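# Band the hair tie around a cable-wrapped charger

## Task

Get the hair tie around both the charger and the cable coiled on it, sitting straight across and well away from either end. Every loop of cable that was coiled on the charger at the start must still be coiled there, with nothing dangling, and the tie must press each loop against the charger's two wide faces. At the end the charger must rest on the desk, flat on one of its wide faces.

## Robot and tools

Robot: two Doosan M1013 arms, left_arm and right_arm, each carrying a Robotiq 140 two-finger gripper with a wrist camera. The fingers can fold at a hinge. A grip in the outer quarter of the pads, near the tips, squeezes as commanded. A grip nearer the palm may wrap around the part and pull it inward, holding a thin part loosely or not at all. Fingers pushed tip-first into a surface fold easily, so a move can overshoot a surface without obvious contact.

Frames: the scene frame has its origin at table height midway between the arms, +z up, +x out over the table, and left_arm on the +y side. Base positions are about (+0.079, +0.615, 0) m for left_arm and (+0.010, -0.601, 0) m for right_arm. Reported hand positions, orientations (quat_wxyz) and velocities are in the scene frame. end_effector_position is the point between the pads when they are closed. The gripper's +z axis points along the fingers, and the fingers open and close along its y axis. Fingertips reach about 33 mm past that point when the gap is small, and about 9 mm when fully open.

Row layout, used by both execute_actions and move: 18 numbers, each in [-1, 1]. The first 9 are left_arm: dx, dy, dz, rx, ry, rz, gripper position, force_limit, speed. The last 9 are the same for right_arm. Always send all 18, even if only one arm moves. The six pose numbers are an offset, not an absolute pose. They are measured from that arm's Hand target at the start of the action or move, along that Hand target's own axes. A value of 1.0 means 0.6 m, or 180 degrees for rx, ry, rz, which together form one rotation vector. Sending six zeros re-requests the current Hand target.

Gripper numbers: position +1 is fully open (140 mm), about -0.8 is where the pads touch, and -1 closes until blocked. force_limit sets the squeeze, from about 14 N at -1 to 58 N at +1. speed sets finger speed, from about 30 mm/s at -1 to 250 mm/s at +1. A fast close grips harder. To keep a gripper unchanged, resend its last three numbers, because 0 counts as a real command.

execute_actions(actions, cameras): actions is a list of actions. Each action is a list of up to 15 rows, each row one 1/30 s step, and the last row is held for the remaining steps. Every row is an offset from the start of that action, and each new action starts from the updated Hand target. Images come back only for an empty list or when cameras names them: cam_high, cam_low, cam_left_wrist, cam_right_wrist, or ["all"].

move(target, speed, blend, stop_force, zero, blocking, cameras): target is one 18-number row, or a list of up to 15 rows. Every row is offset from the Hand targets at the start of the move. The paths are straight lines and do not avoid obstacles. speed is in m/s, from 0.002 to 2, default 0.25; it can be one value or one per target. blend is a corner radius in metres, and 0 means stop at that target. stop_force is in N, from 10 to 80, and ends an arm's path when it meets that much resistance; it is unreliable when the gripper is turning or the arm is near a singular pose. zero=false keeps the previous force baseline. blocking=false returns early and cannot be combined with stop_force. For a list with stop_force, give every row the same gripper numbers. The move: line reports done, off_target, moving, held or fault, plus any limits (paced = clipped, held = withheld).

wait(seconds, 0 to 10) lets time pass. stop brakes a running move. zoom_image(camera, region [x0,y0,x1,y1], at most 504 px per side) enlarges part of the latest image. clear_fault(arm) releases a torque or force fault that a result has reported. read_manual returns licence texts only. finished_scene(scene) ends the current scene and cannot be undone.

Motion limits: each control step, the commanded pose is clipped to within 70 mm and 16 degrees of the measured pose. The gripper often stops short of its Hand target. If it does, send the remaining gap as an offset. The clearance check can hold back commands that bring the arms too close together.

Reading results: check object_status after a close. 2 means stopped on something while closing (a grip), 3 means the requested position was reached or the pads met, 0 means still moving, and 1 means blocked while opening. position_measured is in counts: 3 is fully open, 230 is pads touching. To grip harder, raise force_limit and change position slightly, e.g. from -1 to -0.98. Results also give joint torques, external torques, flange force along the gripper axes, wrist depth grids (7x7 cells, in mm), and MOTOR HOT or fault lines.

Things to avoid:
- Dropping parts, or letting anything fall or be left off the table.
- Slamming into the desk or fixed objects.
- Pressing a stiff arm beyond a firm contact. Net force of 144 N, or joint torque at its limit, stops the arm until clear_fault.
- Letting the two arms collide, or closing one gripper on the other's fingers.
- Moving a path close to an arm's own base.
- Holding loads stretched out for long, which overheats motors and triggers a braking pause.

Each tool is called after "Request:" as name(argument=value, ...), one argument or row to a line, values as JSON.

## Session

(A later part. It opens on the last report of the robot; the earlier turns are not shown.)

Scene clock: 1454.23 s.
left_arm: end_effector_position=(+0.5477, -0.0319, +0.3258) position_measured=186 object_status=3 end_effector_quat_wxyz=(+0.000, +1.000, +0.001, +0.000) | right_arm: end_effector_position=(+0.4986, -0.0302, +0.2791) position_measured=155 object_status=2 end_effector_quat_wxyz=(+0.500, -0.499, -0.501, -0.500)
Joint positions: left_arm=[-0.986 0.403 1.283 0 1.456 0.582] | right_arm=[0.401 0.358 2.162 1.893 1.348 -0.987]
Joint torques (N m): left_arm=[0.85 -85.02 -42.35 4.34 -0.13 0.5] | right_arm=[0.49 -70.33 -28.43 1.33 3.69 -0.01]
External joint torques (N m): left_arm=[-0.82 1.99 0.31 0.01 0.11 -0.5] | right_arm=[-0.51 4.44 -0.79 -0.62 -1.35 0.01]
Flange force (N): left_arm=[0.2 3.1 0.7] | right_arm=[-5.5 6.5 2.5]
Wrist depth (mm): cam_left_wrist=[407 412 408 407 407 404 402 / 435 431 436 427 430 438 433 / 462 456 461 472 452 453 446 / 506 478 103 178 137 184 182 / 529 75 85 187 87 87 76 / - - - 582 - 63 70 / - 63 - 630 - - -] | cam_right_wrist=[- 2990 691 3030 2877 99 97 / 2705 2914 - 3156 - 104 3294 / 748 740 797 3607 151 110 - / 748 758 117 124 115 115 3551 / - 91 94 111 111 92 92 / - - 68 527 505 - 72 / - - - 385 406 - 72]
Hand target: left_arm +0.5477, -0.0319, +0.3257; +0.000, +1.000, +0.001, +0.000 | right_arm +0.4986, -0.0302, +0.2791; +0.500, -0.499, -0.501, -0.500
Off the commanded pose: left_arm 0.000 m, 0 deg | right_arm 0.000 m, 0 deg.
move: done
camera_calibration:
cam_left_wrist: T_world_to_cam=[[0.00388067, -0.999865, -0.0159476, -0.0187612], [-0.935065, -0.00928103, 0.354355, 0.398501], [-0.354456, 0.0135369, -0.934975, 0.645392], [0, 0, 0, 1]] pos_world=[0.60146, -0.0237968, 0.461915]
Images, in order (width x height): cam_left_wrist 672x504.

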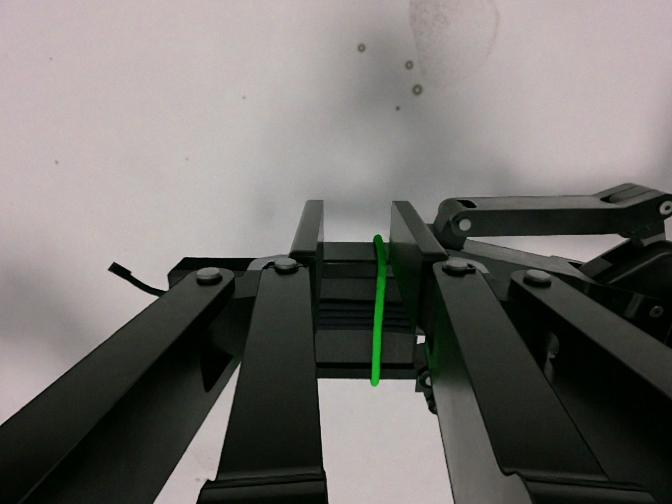

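Request:
move(
  target=[
    [0,0,0.0562,0,0,0,-0.45,0.5,-0.5, 0,0,0,0,0,0,-1,0.3,-1],
    [0,-0.045,0.0562,0,0,0,-0.45,0.5,-0.5, 0,0,0,0,0,0,-1,0.3,-1],
  ],
  speed=[0.04,0.03],
  cameras=["cam_left_wrist","cam_right_wrist"],
)

Request:
zoom_image(
  camera="cam_left_wrist",
  region=[230, 180, 480, 400],
)

Request:
zoom_image(
  camera="cam_right_wrist",
  region=[220, 160, 500, 360],
)

Scene clock: 1476.30 s.
left_arm: end_effector_position=(+0.5475, -0.0049, +0.2920) position_measured=186 object_status=3 end_effector_quat_wxyz=(+0.000, +1.000, +0.001, +0.000) | right_arm: end_effector_position=(+0.4988, -0.0303, +0.2790) position_measured=155 object_status=2 end_effector_quat_wxyz=(+0.500, -0.499, -0.500, -0.500)
Joint positions: left_arm=[-0.967 0.376 1.383 0 1.384 0.601] | right_arm=[0.401 0.358 2.162 1.893 1.348 -0.987]
Joint torques (N m): left_arm=[1.28 -81.65 -41.91 4.24 -0.08 0.54] | right_arm=[0.89 -70.02 -28.48 1.38 3.71 -0.06]
External joint torques (N m): left_arm=[-1.33 1.5 0.17 0.08 0.05 -0.53] | right_arm=[-1.22 4.31 -0.74 -0.63 -1.38 0.06]
Flange force (N): left_arm=[-0.7 3.0 0.6] | right_arm=[-5.2 6.8 1.2]
Wrist depth (mm): cam_left_wrist=[379 379 379 373 376 379 373 / 401 403 403 403 402 400 399 / 420 428 424 424 430 426 421 / 468 458 102 157 137 148 150 / 487 75 85 151 135 87 76 / - - - 166 - 63 70 / - 63 - - - - -] | cam_right_wrist=[2497 - 2674 2951 175 106 102 / - 3030 797 3113 169 119 3156 / 3113 738 817 3443 155 137 3665 / 891 748 110 124 126 143 3665 / - 91 94 111 111 92 92 / - - 68 503 - - 72 / - - - 404 406 - 72]
Hand target: left_arm +0.5476, -0.0048, +0.2920; +0.000, +1.000, +0.001, +0.000 | right_arm +0.4986, -0.0302, +0.2791; +0.500, -0.499, -0.501, -0.500
Off the commanded pose: left_arm 0.000 m, 0 deg | right_arm 0.000 m, 0 deg.
move: done
camera_calibration:
cam_left_wrist: T_world_to_cam=[[0.0038799, -0.999865, -0.0159482, 0.00769884], [-0.935032, -0.0092818, 0.354443, 0.410543], [-0.354543, 0.0135369, -0.934942, 0.61352], [0, 0, 0, 1]] pos_world=[0.601361, 0.00320324, 0.428215]
cam_right_wrist: T_world_to_cam=[[0.999406, -0.00579673, 0.0339828, -0.49758], [0.0300469, -0.336784, -0.941102, 0.243616], [0.0169002, 0.941564, -0.33641, 0.252385], [0, 0, 0, 1]] pos_world=[0.485699, -0.158475, 0.331082]
Images, in order (width x height): cam_left_wrist 672x504, cam_right_wrist 672x504.

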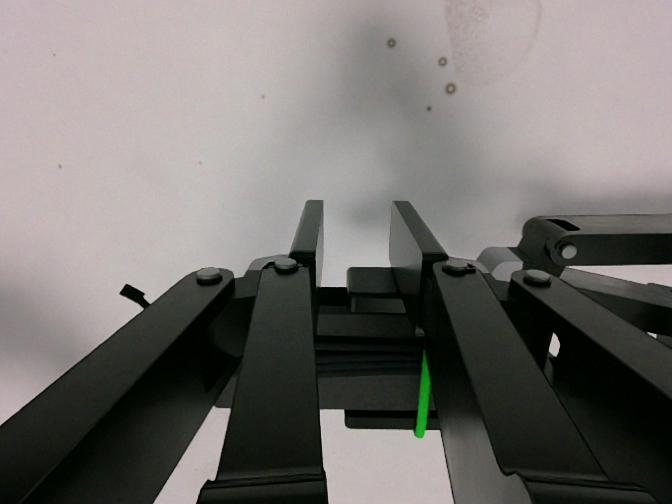

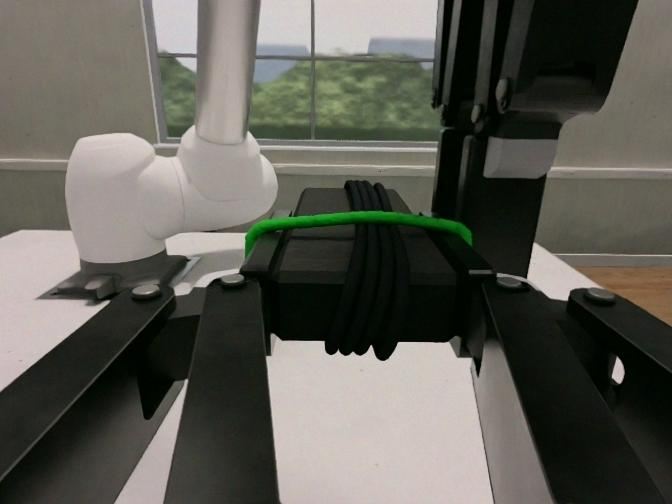

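Scaled by 2.016 from the camera's 672x504 image, which has a finer 960x720 frame.

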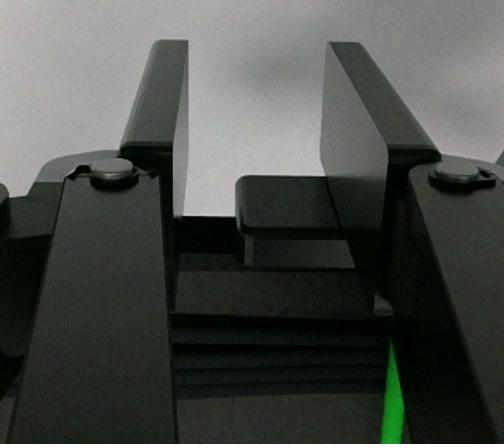

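Scaled by 1.800 from the camera's 672x504 image, which has a finer 960x720 frame.

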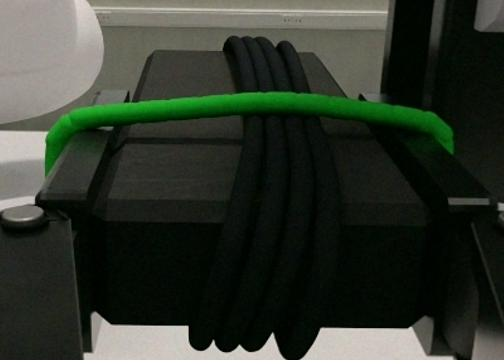

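Request:
zoom_image(
  camera="cam_left_wrist",
  region=[330, 190, 450, 350],
)

Scaled by 3.150 from the camera's 672x504 image, which has a finer 960x720 frame.

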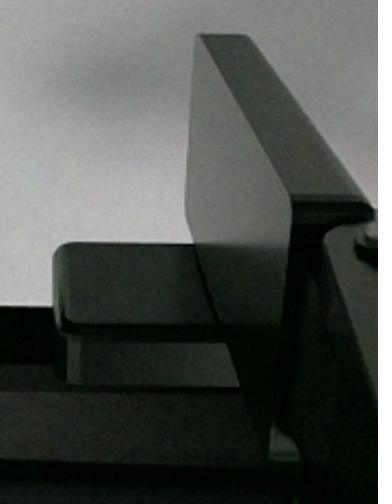

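Request:
execute_actions(
  actions=[],
  cameras=["cam_low"],
)

Request:
zoom_image(
  camera="cam_low",
  region=[150, 110, 240, 180],
)

Scene clock: 1599.97 s.
left_arm: end_effector_position=(+0.5476, -0.0048, +0.2920) position_measured=186 object_status=3 end_effector_quat_wxyz=(+0.000, +1.000, +0.001, +0.000) | right_arm: end_effector_position=(+0.4986, -0.0302, +0.2791) position_measured=155 object_status=2 end_effector_quat_wxyz=(+0.500, -0.499, -0.501, -0.500)
Joint positions: left_arm=[-0.967 0.376 1.383 0 1.384 0.601] | right_arm=[0.401 0.358 2.162 1.893 1.348 -0.987]
Joint velocities: within noise
Joint torques (N m): left_arm=[0.82 -81.51 -41.91 4.35 -0.18 0.53] | right_arm=[0.78 -70.2 -28.41 1.23 3.67 0.03]
External joint torques (N m): left_arm=[-0.88 1.72 0.33 -0.05 0.15 -0.53] | right_arm=[-0.82 4.42 -0.65 -0.53 -1.34 -0.03]
Flange force (N): left_arm=[-0.2 2.7 0.7] | right_arm=[-5.7 6.3 2.0]
Wrist depth (mm): cam_left_wrist=[379 379 375 394 377 382 373 / 412 403 400 402 399 393 398 / 422 431 427 424 426 433 426 / 465 462 447 158 137 148 142 / 494 75 84 153 135 87 76 / - - - 166 - 63 70 / - 63 - - - - -] | cam_right_wrist=[2553 2643 719 2990 175 108 99 / 3607 3294 773 3156 187 119 - / 2705 743 812 3294 155 136 - / - 770 110 124 119 145 3852 / - 91 94 111 111 93 92 / - - 68 472 - - 72 / - - - 403 405 - 72]
Hand target: left_arm +0.5476, -0.0048, +0.2920; +0.000, +1.000, +0.001, +0.000 | right_arm +0.4986, -0.0302, +0.2791; +0.500, -0.499, -0.501, -0.500
Tool commands: left_gripper/position=-0.45 left_gripper/force_limit=+0.5 left_gripper/speed=-0.5 right_gripper/position=-1.0 right_gripper/force_limit=+0.3 right_gripper/speed=-1.0
Off the commanded pose: left_arm 0.000 m, 0 deg | right_arm 0.000 m, 0 deg.
Images, in order (width x height): cam_low 672x504.

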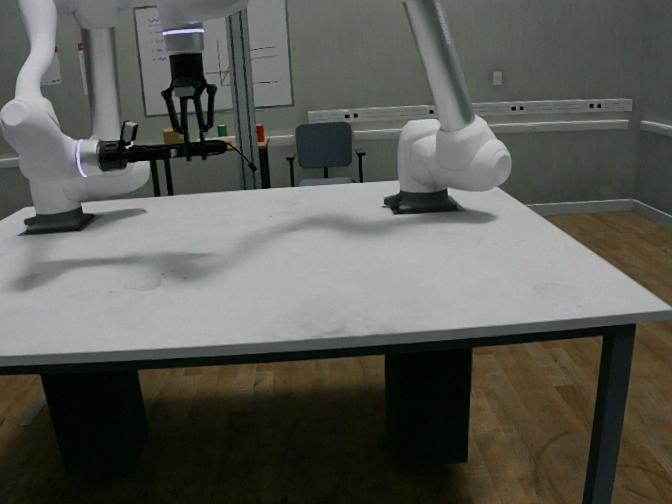

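Scaled by 5.600 from the camera's 672x504 image, which has a finer 960x720 frame.

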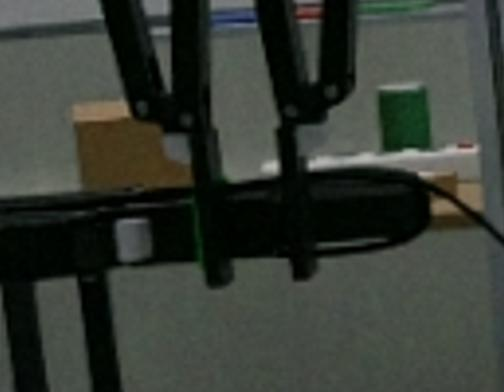

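Request:
move(
  target=[
    [0,0,-0.0883,0,0,0,-0.45,0.5,-0.5, 0,0,0,0,0,0,-1,0.3,-1],
    [0,0.042,-0.0883,0,0,0,-0.45,0.5,-0.5, 0,0,0,0,0,0,-1,0.3,-1],
    [0,0.042,-0.0258,0,0,0,-0.45,0.5,-0.5, 0,0,0,0,0,0,-1,0.3,-1],
  ],
  speed=[0.08,0.08,0.06],
  cameras=["cam_left_wrist","cam_low","cam_right_wrist"],
)

Request:
zoom_image(
  camera="cam_left_wrist",
  region=[290, 180, 470, 400],
)

Request:
zoom_image(
  camera="cam_low",
  region=[150, 110, 240, 180],
)

Scene clock: 1729.30 s.
left_arm: end_effector_position=(+0.5476, -0.0301, +0.3075) position_measured=186 object_status=3 end_effector_quat_wxyz=(+0.000, +1.000, +0.001, +0.000) | right_arm: end_effector_position=(+0.4986, -0.0302, +0.2791) position_measured=155 object_status=2 end_effector_quat_wxyz=(+0.500, -0.499, -0.501, -0.500)
Joint positions: left_arm=[-0.985 0.405 1.314 0 1.424 0.583] | right_arm=[0.401 0.358 2.162 1.893 1.348 -0.987]
Joint torques (N m): left_arm=[0.98 -84.37 -42.26 4.36 -0.07 0.48] | right_arm=[0.97 -70.5 -28.46 1.31 3.67 -0.07]
External joint torques (N m): left_arm=[-0.88 0.6 0.12 0 0.05 -0.48] | right_arm=[-0.99 4.74 -0.73 -0.6 -1.34 0.07]
Flange force (N): left_arm=[-1.0 1.5 0.2] | right_arm=[-5.9 7.0 1.8]
Wrist depth (mm): cam_left_wrist=[392 393 392 390 393 390 389 / 419 417 418 414 415 411 415 / 448 447 445 444 445 432 434 / 479 475 466 161 137 156 155 / 505 75 85 166 - 87 76 / - - - 183 - 63 70 / - 63 - 600 - - -] | cam_right_wrist=[- - 712 2951 2914 99 84 / 3113 3294 763 3201 3247 105 94 / 3201 728 829 2990 151 112 - / 891 760 111 124 115 117 3607 / - 91 94 111 111 92 92 / - - 68 505 504 - 72 / - - - 403 406 - 72]
Hand target: left_arm +0.5476, -0.0300, +0.3075; +0.000, +1.000, +0.001, +0.000 | right_arm +0.4986, -0.0302, +0.2791; +0.500, -0.499, -0.501, -0.500
Off the commanded pose: left_arm 0.000 m, 0 deg | right_arm 0.000 m, 0 deg.
move: done
camera_calibration:
cam_left_wrist: T_world_to_cam=[[0.00388124, -0.999865, -0.0159474, -0.0172521], [-0.935077, -0.00928102, 0.354322, 0.40499], [-0.354422, 0.0135369, -0.934987, 0.628336], [0, 0, 0, 1]] pos_world=[0.60146, -0.0219968, 0.443715]
cam_right_wrist: T_world_to_cam=[[0.999409, -0.00539374, 0.0339438, -0.497407], [0.0301496, -0.336564, -0.941178, 0.243724], [0.0165007, 0.941645, -0.336203, 0.25256], [0, 0, 0, 1]] pos_world=[0.485597, -0.158477, 0.331183]
Images, in order (width x height): cam_low 672x504, cam_left_wrist 672x504, cam_right_wrist 672x504.

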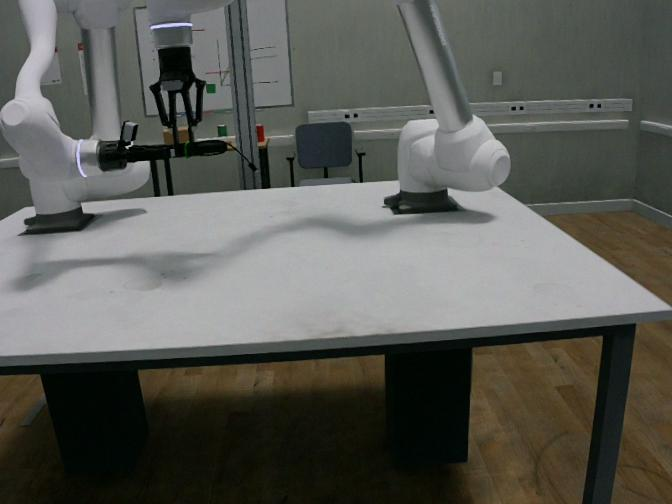

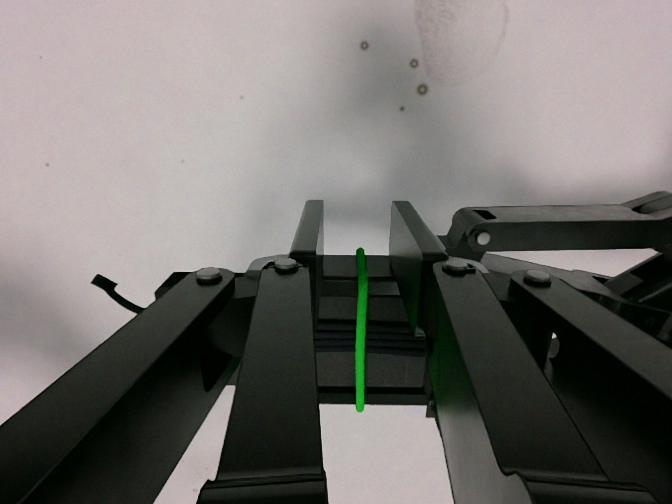

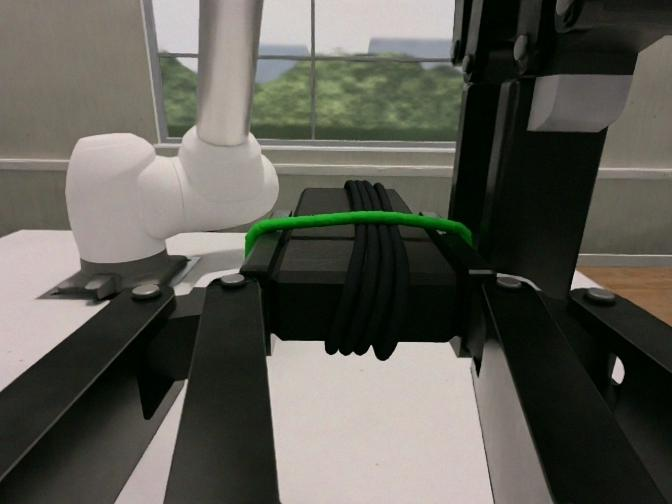

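Scaled by 2.291 from the camera's 672x504 image, which has a finer 960x720 frame.

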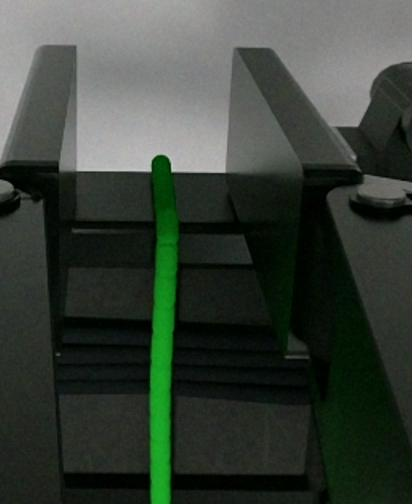

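Scaled by 5.600 from the camera's 672x504 image, which has a finer 960x720 frame.

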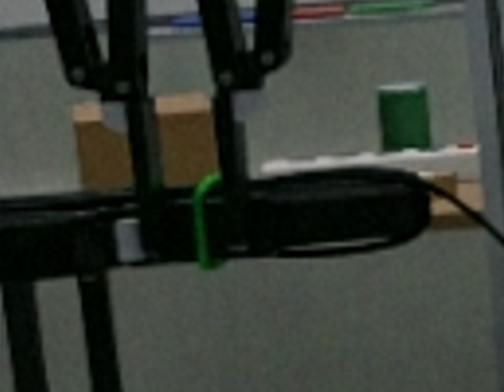

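Request:
move(
  target=[
    [-0.0027,0,0,0,0,0,-0.45,0.5,-0.5, 0,0,0,0,0,0,-1,0.3,-1],
  ],
  speed=[0.005],
  stop_force=10,
  cameras=[],
)

Scene clock: 1765.67 s.
left_arm: end_effector_position=(+0.5460, -0.0300, +0.3075) position_measured=186 object_status=3 end_effector_quat_wxyz=(+0.000, +1.000, +0.001, +0.000) | right_arm: end_effector_position=(+0.4986, -0.0302, +0.2791) position_measured=155 object_status=2 end_effector_quat_wxyz=(+0.500, -0.499, -0.501, -0.500)
Joint positions: left_arm=[-0.987 0.403 1.316 0 1.424 0.581] | right_arm=[0.401 0.358 2.162 1.893 1.348 -0.987]
Joint torques (N m): left_arm=[-2.23 -84.76 -42.08 3.04 0.12 0.49] | right_arm=[0.43 -70.34 -29.82 2.13 3.03 -0.06]
External joint torques (N m): left_arm=[2.18 2 0.22 1.29 -0.15 -0.49] | right_arm=[-0.46 4.55 0.61 -1.42 -0.7 0.06]
Flange force (N): left_arm=[3.3 1.0 1.1] | right_arm=[-6.3 4.9 -0.3]
Wrist depth (mm): cam_left_wrist=[385 394 391 390 388 383 386 / 419 407 415 418 411 413 411 / 441 447 443 430 436 436 433 / 486 475 468 157 154 155 164 / 506 75 85 166 87 87 76 / - - - 183 - 63 70 / - 63 - 607 - - -] | cam_right_wrist=[- 2914 678 2990 150 98 84 / 3201 2582 2771 3294 144 104 98 / 710 731 815 205 152 112 3294 / 765 765 111 123 119 118 3294 / - 91 94 111 111 92 91 / - - 68 502 - - 72 / - - - 404 - - 72]
Hand target: left_arm +0.5460, -0.0301, +0.3075; +0.000, +1.000, +0.001, +0.000 | right_arm +0.4986, -0.0302, +0.2791; +0.500, -0.499, -0.501, -0.500
Off the commanded pose: left_arm 0.000 m, 0 deg | right_arm 0.000 m, 0 deg.
move: done
No camera images: "cameras" was empty.

Request:
move(
  target=[
    [0.0005,0,0,0,0,0,-1,0.3,-1, 0,0,0,0,0,0,-1,0.3,-1],
  ],
  speed=[0.01],
  cameras=["cam_left_wrist","cam_low"],
)

Request:
zoom_image(
  camera="cam_left_wrist",
  region=[290, 180, 470, 400],
)

Request:
zoom_image(
  camera="cam_low",
  region=[150, 110, 240, 180],
)

Scene clock: 1779.13 s.
left_arm: end_effector_position=(+0.5463, -0.0301, +0.3075) position_measured=229 object_status=0 end_effector_quat_wxyz=(+0.000, +1.000, +0.001, +0.000) | right_arm: end_effector_position=(+0.4986, -0.0302, +0.2791) position_measured=155 object_status=2 end_effector_quat_wxyz=(+0.500, -0.499, -0.501, -0.500)
Joint positions: left_arm=[-0.986 0.404 1.315 0 1.424 0.582] | right_arm=[0.401 0.358 2.162 1.893 1.348 -0.987]
Joint torques (N m): left_arm=[1.5 -83.5 -36.29 4.76 3.45 0.59] | right_arm=[-6.14 -72.17 -29.9 3.44 3.36 -0.03]
External joint torques (N m): left_arm=[-1.49 0.19 -5.78 -0.4 -3.48 -0.59] | right_arm=[6.18 6.25 0.65 -2.74 -1.02 0.03]
Flange force (N): left_arm=[4.6 10.8 -2.5] | right_arm=[-8.3 2.8 10.4]
Wrist depth (mm): cam_left_wrist=[390 387 398 390 388 388 389 / 422 421 415 415 412 415 413 / 445 435 444 436 441 437 436 / 471 468 469 112 160 162 165 / 515 168 80 81 87 81 165 / - - - - - 68 62 / - - - - - - -] | cam_right_wrist=[3607 2806 691 2951 2990 105 110 / - - 770 2705 3156 113 3156 / 753 743 817 3392 141 125 3551 / 874 784 111 124 120 130 4058 / - 91 94 111 111 92 92 / - - 68 503 505 - 72 / - - - 403 404 - 72]
Hand target: left_arm +0.5463, -0.0301, +0.3075; +0.000, +1.000, +0.001, +0.000 | right_arm +0.4986, -0.0302, +0.2791; +0.500, -0.499, -0.501, -0.500
Off the commanded pose: left_arm 0.000 m, 0 deg | right_arm 0.000 m, 0 deg.
move: done
camera_calibration:
cam_left_wrist: T_world_to_cam=[[0.00388169, -0.999865, -0.0159476, -0.0172473], [-0.935077, -0.00928151, 0.354322, 0.403774], [-0.354422, 0.0135369, -0.934987, 0.627876], [0, 0, 0, 1]] pos_world=[0.60016, -0.0219968, 0.443715]
Images, in order (width x height): cam_low 672x504, cam_left_wrist 672x504.

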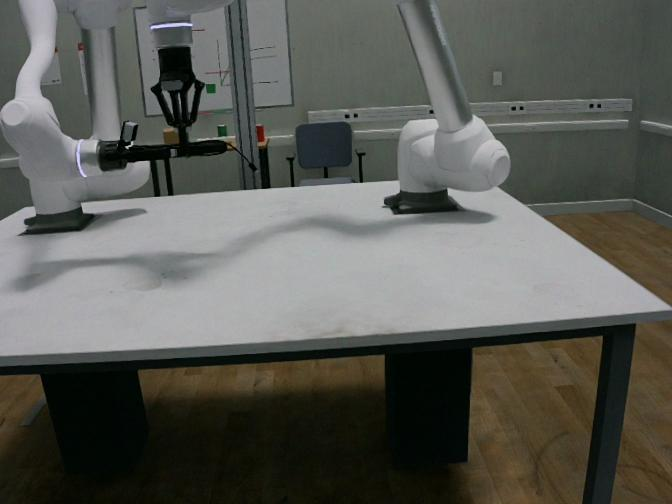

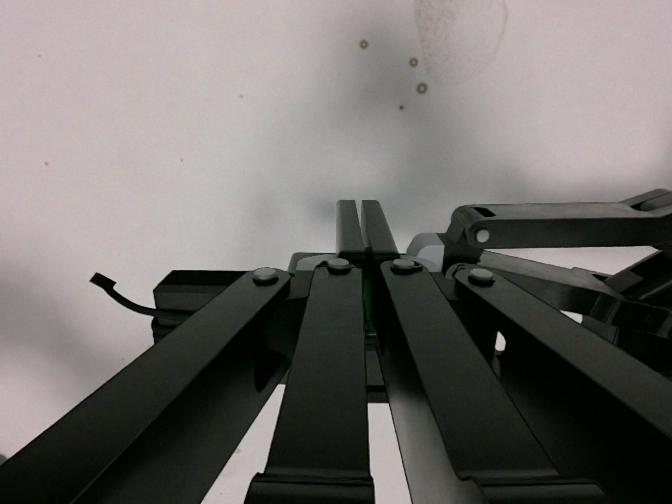

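Scaled by 2.291 from the camera's 672x504 image, which has a finer 960x720 frame.

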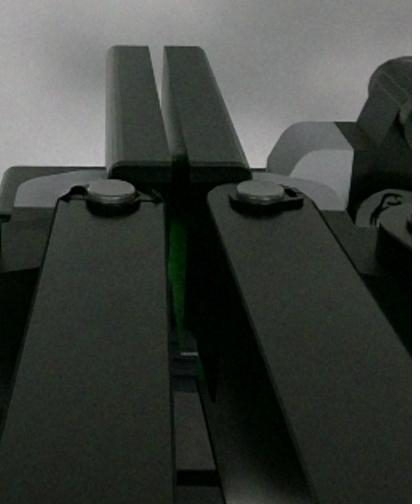

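Scaled by 5.600 from the camera's 672x504 image, which has a finer 960x720 frame.

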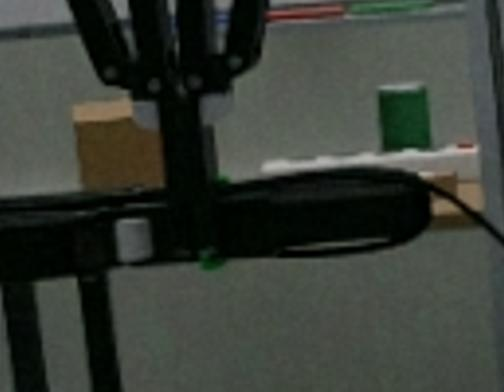

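Request:
move(
  target=[
    [0,-0.06,0,0,0,0,-1,0.3,-1, 0,0,0,0,0,0,-1,0.3,-1],
  ],
  speed=[0.03],
  cameras=["cam_left_wrist","cam_low","cam_right_wrist"],
)

Request:
zoom_image(
  camera="cam_right_wrist",
  region=[220, 160, 500, 360],
)

Request:
zoom_image(
  camera="cam_low",
  region=[150, 110, 240, 180],
)

Scene clock: 1811.83 s.
left_arm: end_effector_position=(+0.5462, +0.0060, +0.3075) position_measured=232 object_status=0 end_effector_quat_wxyz=(+0.000, +1.000, +0.001, +0.000) | right_arm: end_effector_position=(+0.4986, -0.0303, +0.2791) position_measured=155 object_status=2 end_effector_quat_wxyz=(+0.500, -0.499, -0.500, -0.500)
Joint positions: left_arm=[-0.961 0.356 1.382 0 1.404 0.607] | right_arm=[0.401 0.358 2.162 1.893 1.348 -0.987]
Joint torques (N m): left_arm=[-4.56 -69.82 -25.2 2.03 5.85 0.79] | right_arm=[-13.04 -79.51 -40.5 9.39 4.93 -0.49]
External joint torques (N m): left_arm=[4.58 -8.64 -16.76 2.32 -5.89 -0.79] | right_arm=[13.05 13.71 11.39 -8.68 -2.59 0.49]
Flange force (N): left_arm=[16.2 13.1 -16.4] | right_arm=[-20.3 -8.1 10.3]
Wrist depth (mm): cam_left_wrist=[393 393 392 393 392 389 388 / 417 417 411 412 412 411 413 / 449 444 445 453 454 433 434 / 468 469 470 112 462 163 163 / 517 - 81 81 87 81 185 / - - - - - 67 61 / - - - - - - -] | cam_right_wrist=[- - 704 2990 171 126 - / - 3551 781 3071 156 157 3392 / 719 743 817 206 163 164 4545 / 1015 760 113 124 119 171 4058 / - 91 94 111 112 96 92 / - - 68 504 503 - 72 / - - - 404 403 - 72]
Hand target: left_arm +0.5463, +0.0059, +0.3075; +0.000, +1.000, +0.001, +0.000 | right_arm +0.4986, -0.0302, +0.2791; +0.500, -0.499, -0.501, -0.500
Off the commanded pose: left_arm 0.000 m, 0 deg | right_arm 0.000 m, 0 deg.
move: done
camera_calibration:
cam_left_wrist: T_world_to_cam=[[0.00384469, -0.999864, -0.0160418, 0.0188118], [-0.935032, -0.00928205, 0.354442, 0.403935], [-0.354543, 0.0136369, -0.93494, 0.627403], [0, 0, 0, 1]] pos_world=[0.600061, 0.0140028, 0.443714]
cam_right_wrist: T_world_to_cam=[[0.999411, -0.00552104, 0.0338823, -0.497408], [0.0300489, -0.336567, -0.94118, 0.243773], [0.0166, 0.941643, -0.336203, 0.252512], [0, 0, 0, 1]] pos_world=[0.485598, -0.158476, 0.331183]
Images, in order (width x height): cam_low 672x504, cam_left_wrist 672x504, cam_right_wrist 672x504.

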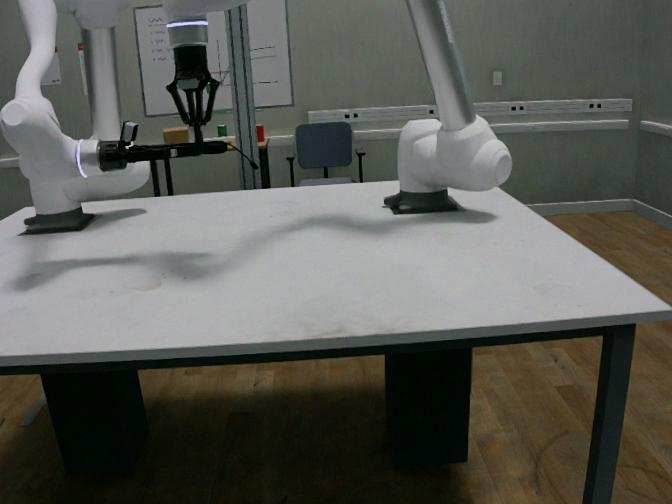

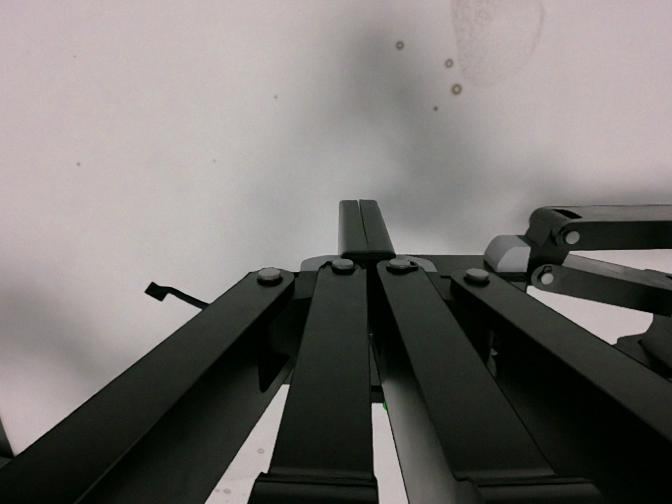

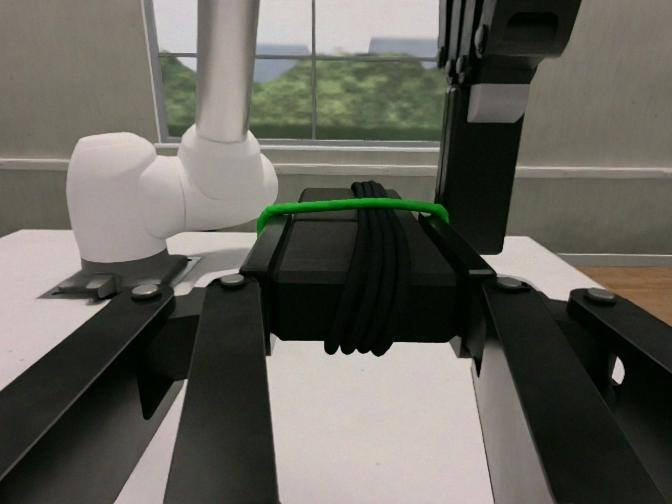

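Scaled by 1.800 from the camera's 672x504 image, which has a finer 960x720 frame.

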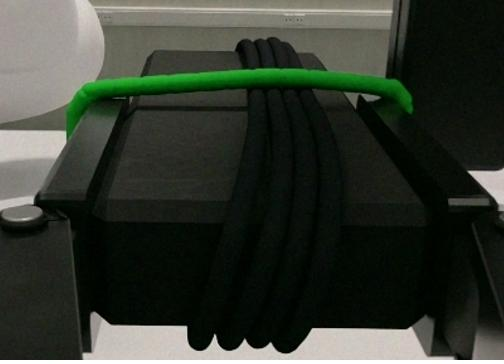

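Scaled by 5.600 from the camera's 672x504 image, which has a finer 960x720 frame.

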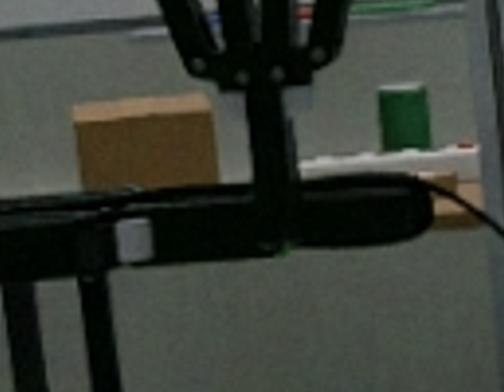

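Request:
move(
  target=[
    [0,-0.0167,0,0,0,0,-1,0.3,-1, 0,0,0,0,0,0,-1,0.3,-1],
  ],
  speed=[0.03],
  cameras=["cam_low","cam_right_wrist","cam_left_wrist"],
)

Request:
zoom_image(
  camera="cam_right_wrist",
  region=[220, 160, 500, 360],
)

Request:
zoom_image(
  camera="cam_low",
  region=[150, 110, 240, 180],
)

Scene clock: 1837.93 s.
left_arm: end_effector_position=(+0.5462, +0.0159, +0.3075) position_measured=232 object_status=3 end_effector_quat_wxyz=(+0.000, +1.000, +0.001, +0.000) | right_arm: end_effector_position=(+0.4986, -0.0302, +0.2791) position_measured=155 object_status=2 end_effector_quat_wxyz=(+0.500, -0.499, -0.501, -0.500)
Joint positions: left_arm=[-0.953 0.344 1.4 0 1.399 0.615] | right_arm=[0.401 0.358 2.162 1.893 1.348 -0.987]
Joint torques (N m): left_arm=[7.7 -77.13 -40.41 8.06 0.17 0.6] | right_arm=[2.12 -73.4 -25.09 -0.45 5.73 -0.13]
External joint torques (N m): left_arm=[-7.74 0.36 -1.39 -3.73 -0.21 -0.6] | right_arm=[-2.14 7.69 -4.01 1.16 -3.4 0.13]
Flange force (N): left_arm=[-6.8 9.1 -1.5] | right_arm=[-8.5 14.8 8.6]
Wrist depth (mm): cam_left_wrist=[395 401 392 390 391 389 389 / 417 418 418 414 414 417 415 / 443 439 443 443 440 441 436 / 480 478 467 112 168 164 162 / 528 498 81 81 87 76 190 / - - - - - 67 61 / - - - - - - -] | cam_right_wrist=[3030 2951 712 2990 166 133 - / - 3665 781 3156 164 166 - / 726 745 812 3201 174 3392 - / 809 758 117 124 119 943 3788 / - 91 94 111 111 93 92 / - - 68 480 502 - 72 / - - - 403 404 - 72]
Hand target: left_arm +0.5463, +0.0160, +0.3075; +0.000, +1.000, +0.001, +0.000 | right_arm +0.4986, -0.0302, +0.2791; +0.500, -0.499, -0.501, -0.500
Off the commanded pose: left_arm 0.000 m, 0 deg | right_arm 0.000 m, 0 deg.
move: done
camera_calibration:
cam_left_wrist: T_world_to_cam=[[0.00388067, -0.999865, -0.0159476, 0.0287475], [-0.935065, -0.00928103, 0.354355, 0.404085], [-0.354456, 0.0135369, -0.934975, 0.627232], [0, 0, 0, 1]] pos_world=[0.60006, 0.0240032, 0.443715]
cam_right_wrist: T_world_to_cam=[[0.999409, -0.00539374, 0.0339438, -0.497407], [0.0301496, -0.336564, -0.941178, 0.243724], [0.0165007, 0.941645, -0.336203, 0.25256], [0, 0, 0, 1]] pos_world=[0.485597, -0.158477, 0.331183]
Images, in order (width x height): cam_low 672x504, cam_left_wrist 672x504, cam_right_wrist 672x504.

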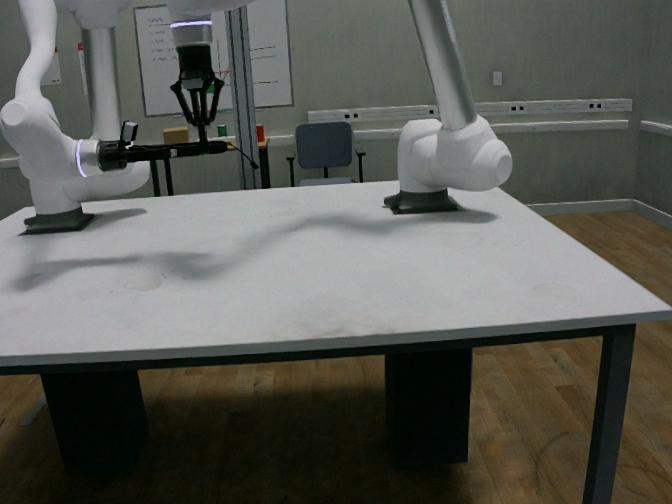

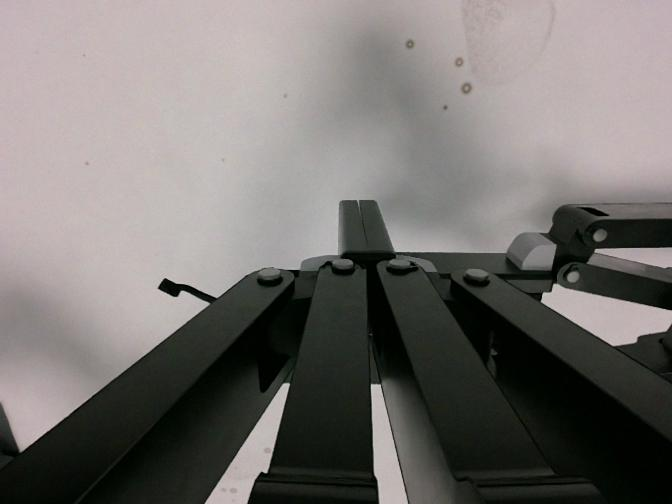

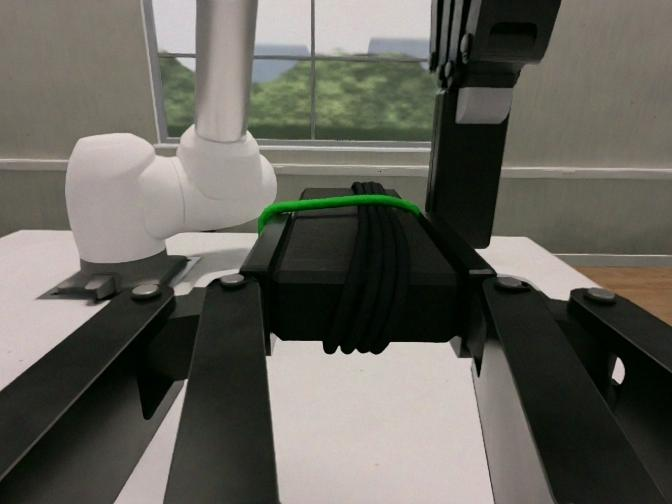

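Scaled by 1.800 from the camera's 672x504 image, which has a finer 960x720 frame.

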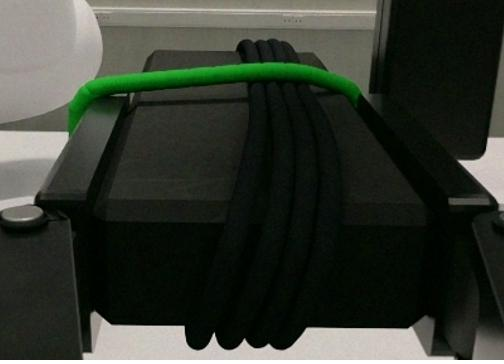

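Scaled by 5.600 from the camera's 672x504 image, which has a finer 960x720 frame.

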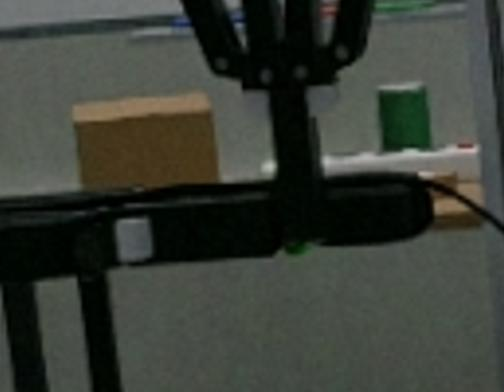

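Request:
move(
  target=[
    [0,0,-0.1542,0,0,0,-1,0.3,-1, 0,0,0,0,0,0,-1,0.3,-1],
    [-0.1583,0.0662,-0.1542,0,0,0,-0.45,0.3,-0.5, 0,0,0,0,0,0,-1,0.3,-1],
    [-0.1583,0.0662,0,0,0,0,-0.45,0.3,-0.5, 0,0,0,0,0,0,-1,0.3,-1],
  ],
  speed=[0.1,0.15,0.06],
  blend=[0.01,0,0],
  cameras=["cam_left_wrist","cam_right_wrist"],
)

Request:
zoom_image(
  camera="cam_left_wrist",
  region=[250, 130, 470, 400],
)

Request:
zoom_image(
  camera="cam_right_wrist",
  region=[220, 160, 500, 360],
)

Scene clock: 1875.47 s.
left_arm: end_effector_position=(+0.4514, -0.0239, +0.3076) position_measured=186 object_status=3 end_effector_quat_wxyz=(+0.000, +1.000, +0.001, +0.000) | right_arm: end_effector_position=(+0.4986, -0.0302, +0.2791) position_measured=155 object_status=2 end_effector_quat_wxyz=(+0.500, -0.499, -0.501, -0.500)
Joint positions: left_arm=[-1.089 0.311 1.444 0 1.387 0.479] | right_arm=[0.401 0.358 2.162 1.893 1.348 -0.987]
Joint torques (N m): left_arm=[2.32 -72.97 -41.19 5.26 -0.91 0.58] | right_arm=[2.86 -72.22 -28.49 0.92 5.1 -0.02]
External joint torques (N m): left_arm=[-2.26 -1.1 -0.7 -0.9 0.9 -0.58] | right_arm=[-2.82 6.44 -0.66 -0.22 -2.77 0.02]
Flange force (N): left_arm=[-3.3 2.0 -2.9] | right_arm=[-8.0 9.3 1.5]
Wrist depth (mm): cam_left_wrist=[390 383 135 133 133 130 131 / 422 135 136 136 136 408 409 / 446 444 150 148 149 152 150 / - 467 124 467 135 158 160 / - 75 120 520 - 87 76 / - - 558 552 - 63 70 / - - 607 610 - - -] | cam_right_wrist=[2990 91 165 2914 2990 3496 2914 / 3201 109 114 3496 3201 - 3665 / - 117 119 2877 3247 3247 3392 / 920 126 123 124 126 3665 3918 / - 91 94 108 111 92 92 / - - 68 503 507 - 72 / - - - 430 - - 72]
Hand target: left_arm +0.4513, -0.0239, +0.3076; +0.000, +1.000, +0.001, +0.000 | right_arm +0.4986, -0.0302, +0.2791; +0.500, -0.499, -0.501, -0.500
Off the commanded pose: left_arm 0.000 m, 0 deg | right_arm 0.000 m, 0 deg.
move: done
camera_calibration:
cam_left_wrist: T_world_to_cam=[[0.00388124, -0.999865, -0.0159474, -0.0106776], [-0.935077, -0.00928102, 0.354322, 0.314964], [-0.354422, 0.0135369, -0.934987, 0.594215], [0, 0, 0, 1]] pos_world=[0.50516, -0.0157968, 0.443815]
cam_right_wrist: T_world_to_cam=[[0.999408, -0.00526644, 0.0340052, -0.497406], [0.0302503, -0.336561, -0.941176, 0.243674], [0.0164015, 0.941647, -0.336203, 0.252609], [0, 0, 0, 1]] pos_world=[0.485597, -0.158477, 0.331183]
Images, in order (width x height): cam_left_wrist 672x504, cam_right_wrist 672x504.

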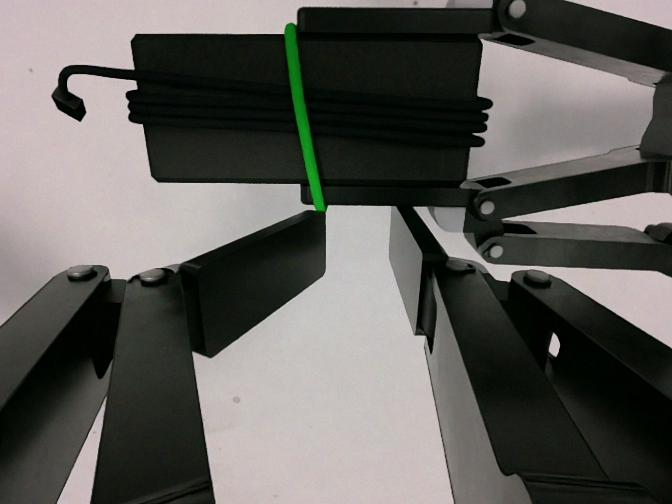

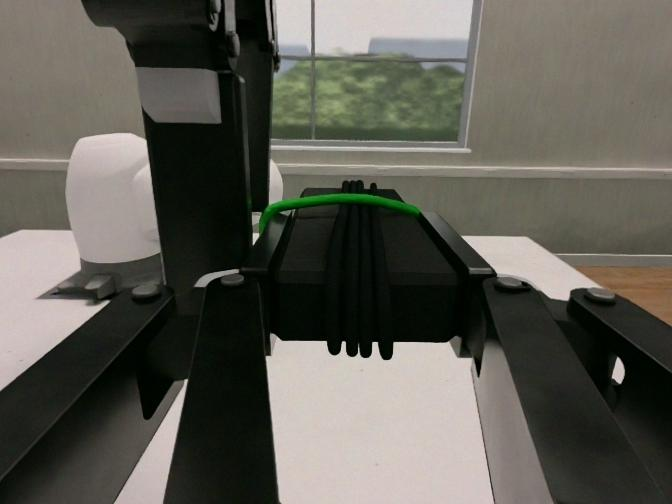

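Scaled by 1.867 from the camera's 672x504 image, which has a finer 960x720 frame.

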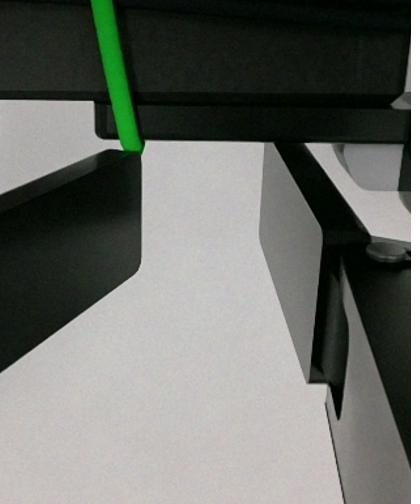

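Scaled by 1.800 from the camera's 672x504 image, which has a finer 960x720 frame.

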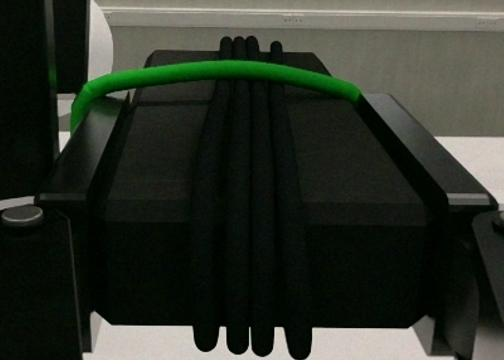

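Request:
move(
  target=[
    [0,0,-0.1,0,0,0,-0.45,0.3,-0.5, 0,0,0,0,0,0,-1,0.3,-1],
    [0,-0.0198,-0.1,0,0,0,-0.45,0.3,-0.5, 0,0,0,0,0,0,-1,0.3,-1],
  ],
  speed=[0.06,0.06],
  cameras=["cam_left_wrist"],
)

Request:
zoom_image(
  camera="cam_left_wrist",
  region=[200, 30, 480, 350],
)

Scene clock: 1921.40 s.
left_arm: end_effector_position=(+0.4514, -0.0121, +0.3676) position_measured=186 object_status=3 end_effector_quat_wxyz=(+0.000, +1.000, +0.001, +0.000) | right_arm: end_effector_position=(+0.4986, -0.0302, +0.2791) position_measured=155 object_status=2 end_effector_quat_wxyz=(+0.500, -0.499, -0.501, -0.500)
Joint positions: left_arm=[-1.082 0.281 1.375 0 1.486 0.487] | right_arm=[0.401 0.358 2.162 1.893 1.348 -0.987]
Joint torques (N m): left_arm=[0.61 -73.24 -42.65 4.4 -0.17 0.48] | right_arm=[1.7 -70.21 -28.63 1.36 3.6 -0.09]
External joint torques (N m): left_arm=[-0.65 2.27 0.49 -0.04 0.14 -0.48] | right_arm=[-1.67 4.38 -0.46 -0.66 -1.26 0.09]
Flange force (N): left_arm=[0.0 3.1 0.9] | right_arm=[-5.5 6.7 0.1]
Wrist depth (mm): cam_left_wrist=[448 446 442 435 188 185 188 / 478 476 193 193 193 470 195 / - 505 514 501 212 213 208 / 546 562 102 121 136 530 567 / - 75 85 574 - 87 76 / - - - - - 63 70 / - 63 - - - - -] | cam_right_wrist=[2951 - 118 3113 3030 3342 - / 3071 3156 768 3201 3201 3156 4545 / 3496 743 812 3443 2951 3665 3726 / 881 770 112 119 125 1038 3496 / - 91 94 108 111 92 92 / - - 68 459 - - 72 / - - - 403 - - 72]
Hand target: left_arm +0.4514, -0.0121, +0.3676; +0.000, +1.000, +0.001, +0.000 | right_arm +0.4986, -0.0302, +0.2791; +0.500, -0.499, -0.501, -0.500
Off the commanded pose: left_arm 0.000 m, 0 deg | right_arm 0.000 m, 0 deg.
move: done
camera_calibration:
cam_left_wrist: T_world_to_cam=[[0.00384501, -0.999864, -0.016041, 0.00214109], [-0.935065, -0.00928079, 0.354354, 0.293827], [-0.354455, 0.0136369, -0.934974, 0.650071], [0, 0, 0, 1]] pos_world=[0.50516, -0.00399718, 0.503715]
Images, in order (width x height): cam_left_wrist 672x504.

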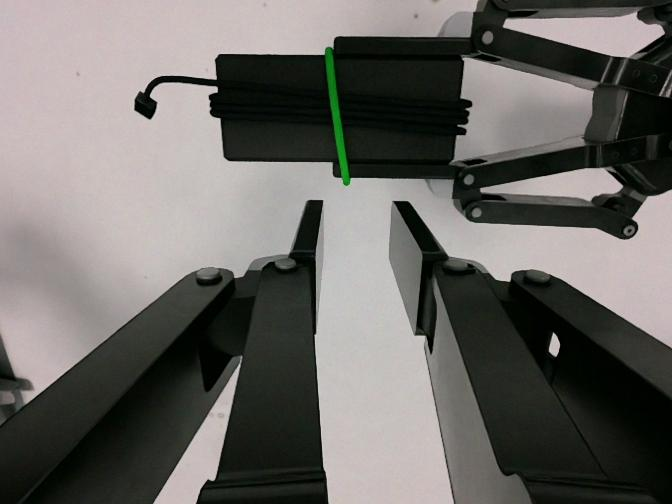

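Scaled by 1.575 from the camera's 672x504 image, which has a finer 960x720 frame.

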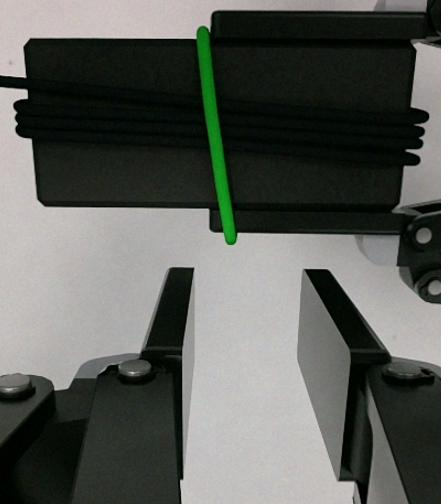

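Request:
move(
  target=[
    [0,-0.0035,0,0,0,0,-0.45,0.3,-0.5, 0,0,0,0,0,0,-1,0.3,-1],
    [0,-0.0035,0.1,0,0,0,-0.45,0.3,-0.5, 0,0,0,0,0,0,-1,0.3,-1],
  ],
  speed=[0.06,0.06],
  cameras=["cam_left_wrist"],
)

Request:
zoom_image(
  camera="cam_left_wrist",
  region=[250, 130, 470, 350],
)

Scene clock: 1954.77 s.
left_arm: end_effector_position=(+0.4513, -0.0099, +0.3076) position_measured=186 object_status=3 end_effector_quat_wxyz=(+0.000, +1.000, +0.001, +0.000) | right_arm: end_effector_position=(+0.4986, -0.0302, +0.2791) position_measured=155 object_status=2 end_effector_quat_wxyz=(+0.500, -0.499, -0.501, -0.500)
Joint positions: left_arm=[-1.08 0.292 1.47 0 1.381 0.488] | right_arm=[0.401 0.358 2.162 1.893 1.348 -0.987]
Joint torques (N m): left_arm=[0.75 -73.37 -42.01 4.31 -0.11 0.53] | right_arm=[0.81 -70.33 -28.46 1.31 3.65 -0.12]
External joint torques (N m): left_arm=[-0.73 1.25 0.26 0.01 0.09 -0.53] | right_arm=[-0.65 4.53 -0.63 -0.62 -1.32 0.12]
Flange force (N): left_arm=[-0.8 2.1 0.6] | right_arm=[-5.5 6.5 2.2]
Wrist depth (mm): cam_left_wrist=[393 385 135 133 133 131 130 / 420 414 136 136 136 409 417 / 453 448 148 147 149 152 151 / 474 470 464 462 136 158 178 / - 75 85 511 - 87 76 / - - - - - 63 70 / - 63 - - - - -] | cam_right_wrist=[- 100 116 3071 2951 - - / - 125 126 3918 3788 - - / 3392 699 133 4058 3342 - - / 768 735 130 124 126 - 3247 / - 91 94 108 111 92 91 / - - 68 501 505 - 72 / - - - 403 - - 72]
Hand target: left_arm +0.4513, -0.0099, +0.3076; +0.000, +1.000, +0.001, +0.000 | right_arm +0.4986, -0.0302, +0.2791; +0.500, -0.499, -0.501, -0.500
Off the commanded pose: left_arm 0.000 m, 0 deg | right_arm 0.000 m, 0 deg.
move: done
camera_calibration:
cam_left_wrist: T_world_to_cam=[[0.00388124, -0.999865, -0.0159474, 0.00332053], [-0.935077, -0.00928102, 0.354322, 0.315094], [-0.354422, 0.0135369, -0.934987, 0.594026], [0, 0, 0, 1]] pos_world=[0.50516, -0.00179676, 0.443815]
Images, in order (width x height): cam_left_wrist 672x504.

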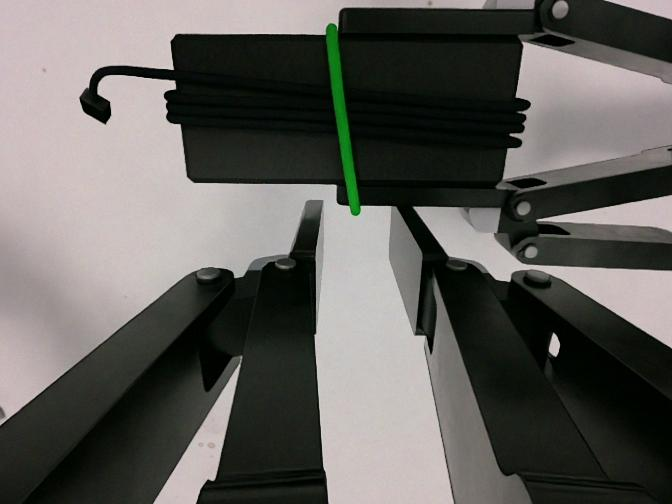

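Scaled by 2.291 from the camera's 672x504 image, which has a finer 960x720 frame.

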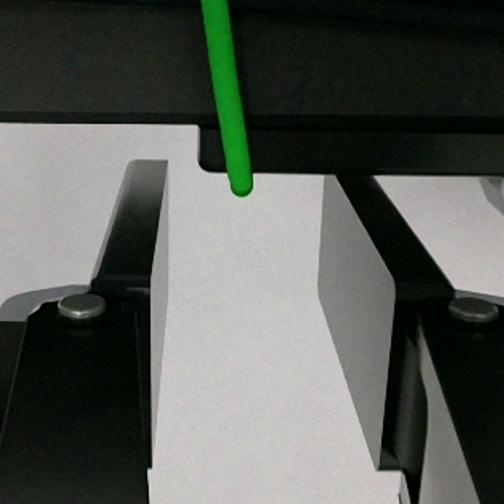

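Request:
move(
  target=[
    [0.0033,0,0,0,0,0,-0.45,0.3,-0.5, 0,0,0,0,0,0,-1,0.3,-1],
  ],
  speed=[0.005],
  stop_force=10,
  cameras=[],
)

Scene clock: 1964.43 s.
left_arm: end_effector_position=(+0.4529, -0.0100, +0.3076) position_measured=186 object_status=3 end_effector_quat_wxyz=(+0.000, +1.000, +0.001, +0.000) | right_arm: end_effector_position=(+0.4986, -0.0302, +0.2791) position_measured=155 object_status=2 end_effector_quat_wxyz=(+0.500, -0.499, -0.501, -0.500)
Joint positions: left_arm=[-1.078 0.293 1.468 -0.001 1.381 0.49] | right_arm=[0.401 0.358 2.162 1.893 1.348 -0.987]
Joint torques (N m): left_arm=[6.6 -71.01 -44.04 7.53 -2.4 0.32] | right_arm=[7.84 -72.77 -24.85 -1.31 6.19 -0.05]
External joint torques (N m): left_arm=[-6.64 -0.47 2.53 -3.23 2.37 -0.32] | right_arm=[-7.93 7.1 -4.28 2.02 -3.86 0.05]
Flange force (N): left_arm=[-10.9 0.3 -0.6] | right_arm=[-7.7 17.9 0.4]
Wrist depth (mm): cam_left_wrist=[394 390 384 134 133 130 131 / 421 413 136 136 136 407 415 / 446 461 149 147 148 150 152 / 477 481 464 155 136 159 166 / 501 75 84 516 - 87 76 / - - - 548 - 63 70 / - 63 - - - - -] | cam_right_wrist=[- 100 112 3071 3030 - 3071 / 3071 126 126 3201 3294 - - / 733 706 133 2841 2990 3551 - / - 743 130 124 125 951 3156 / - 91 94 107 111 92 92 / - - 68 525 - - 72 / - - - 391 402 - 72]
Hand target: left_arm +0.4529, -0.0100, +0.3076; +0.000, +1.000, +0.001, +0.000 | right_arm +0.4986, -0.0302, +0.2791; +0.500, -0.499, -0.501, -0.500
Off the commanded pose: left_arm 0.000 m, 0 deg | right_arm 0.000 m, 0 deg.
move: contact (left_arm)
No camera images: "cameras" was empty.


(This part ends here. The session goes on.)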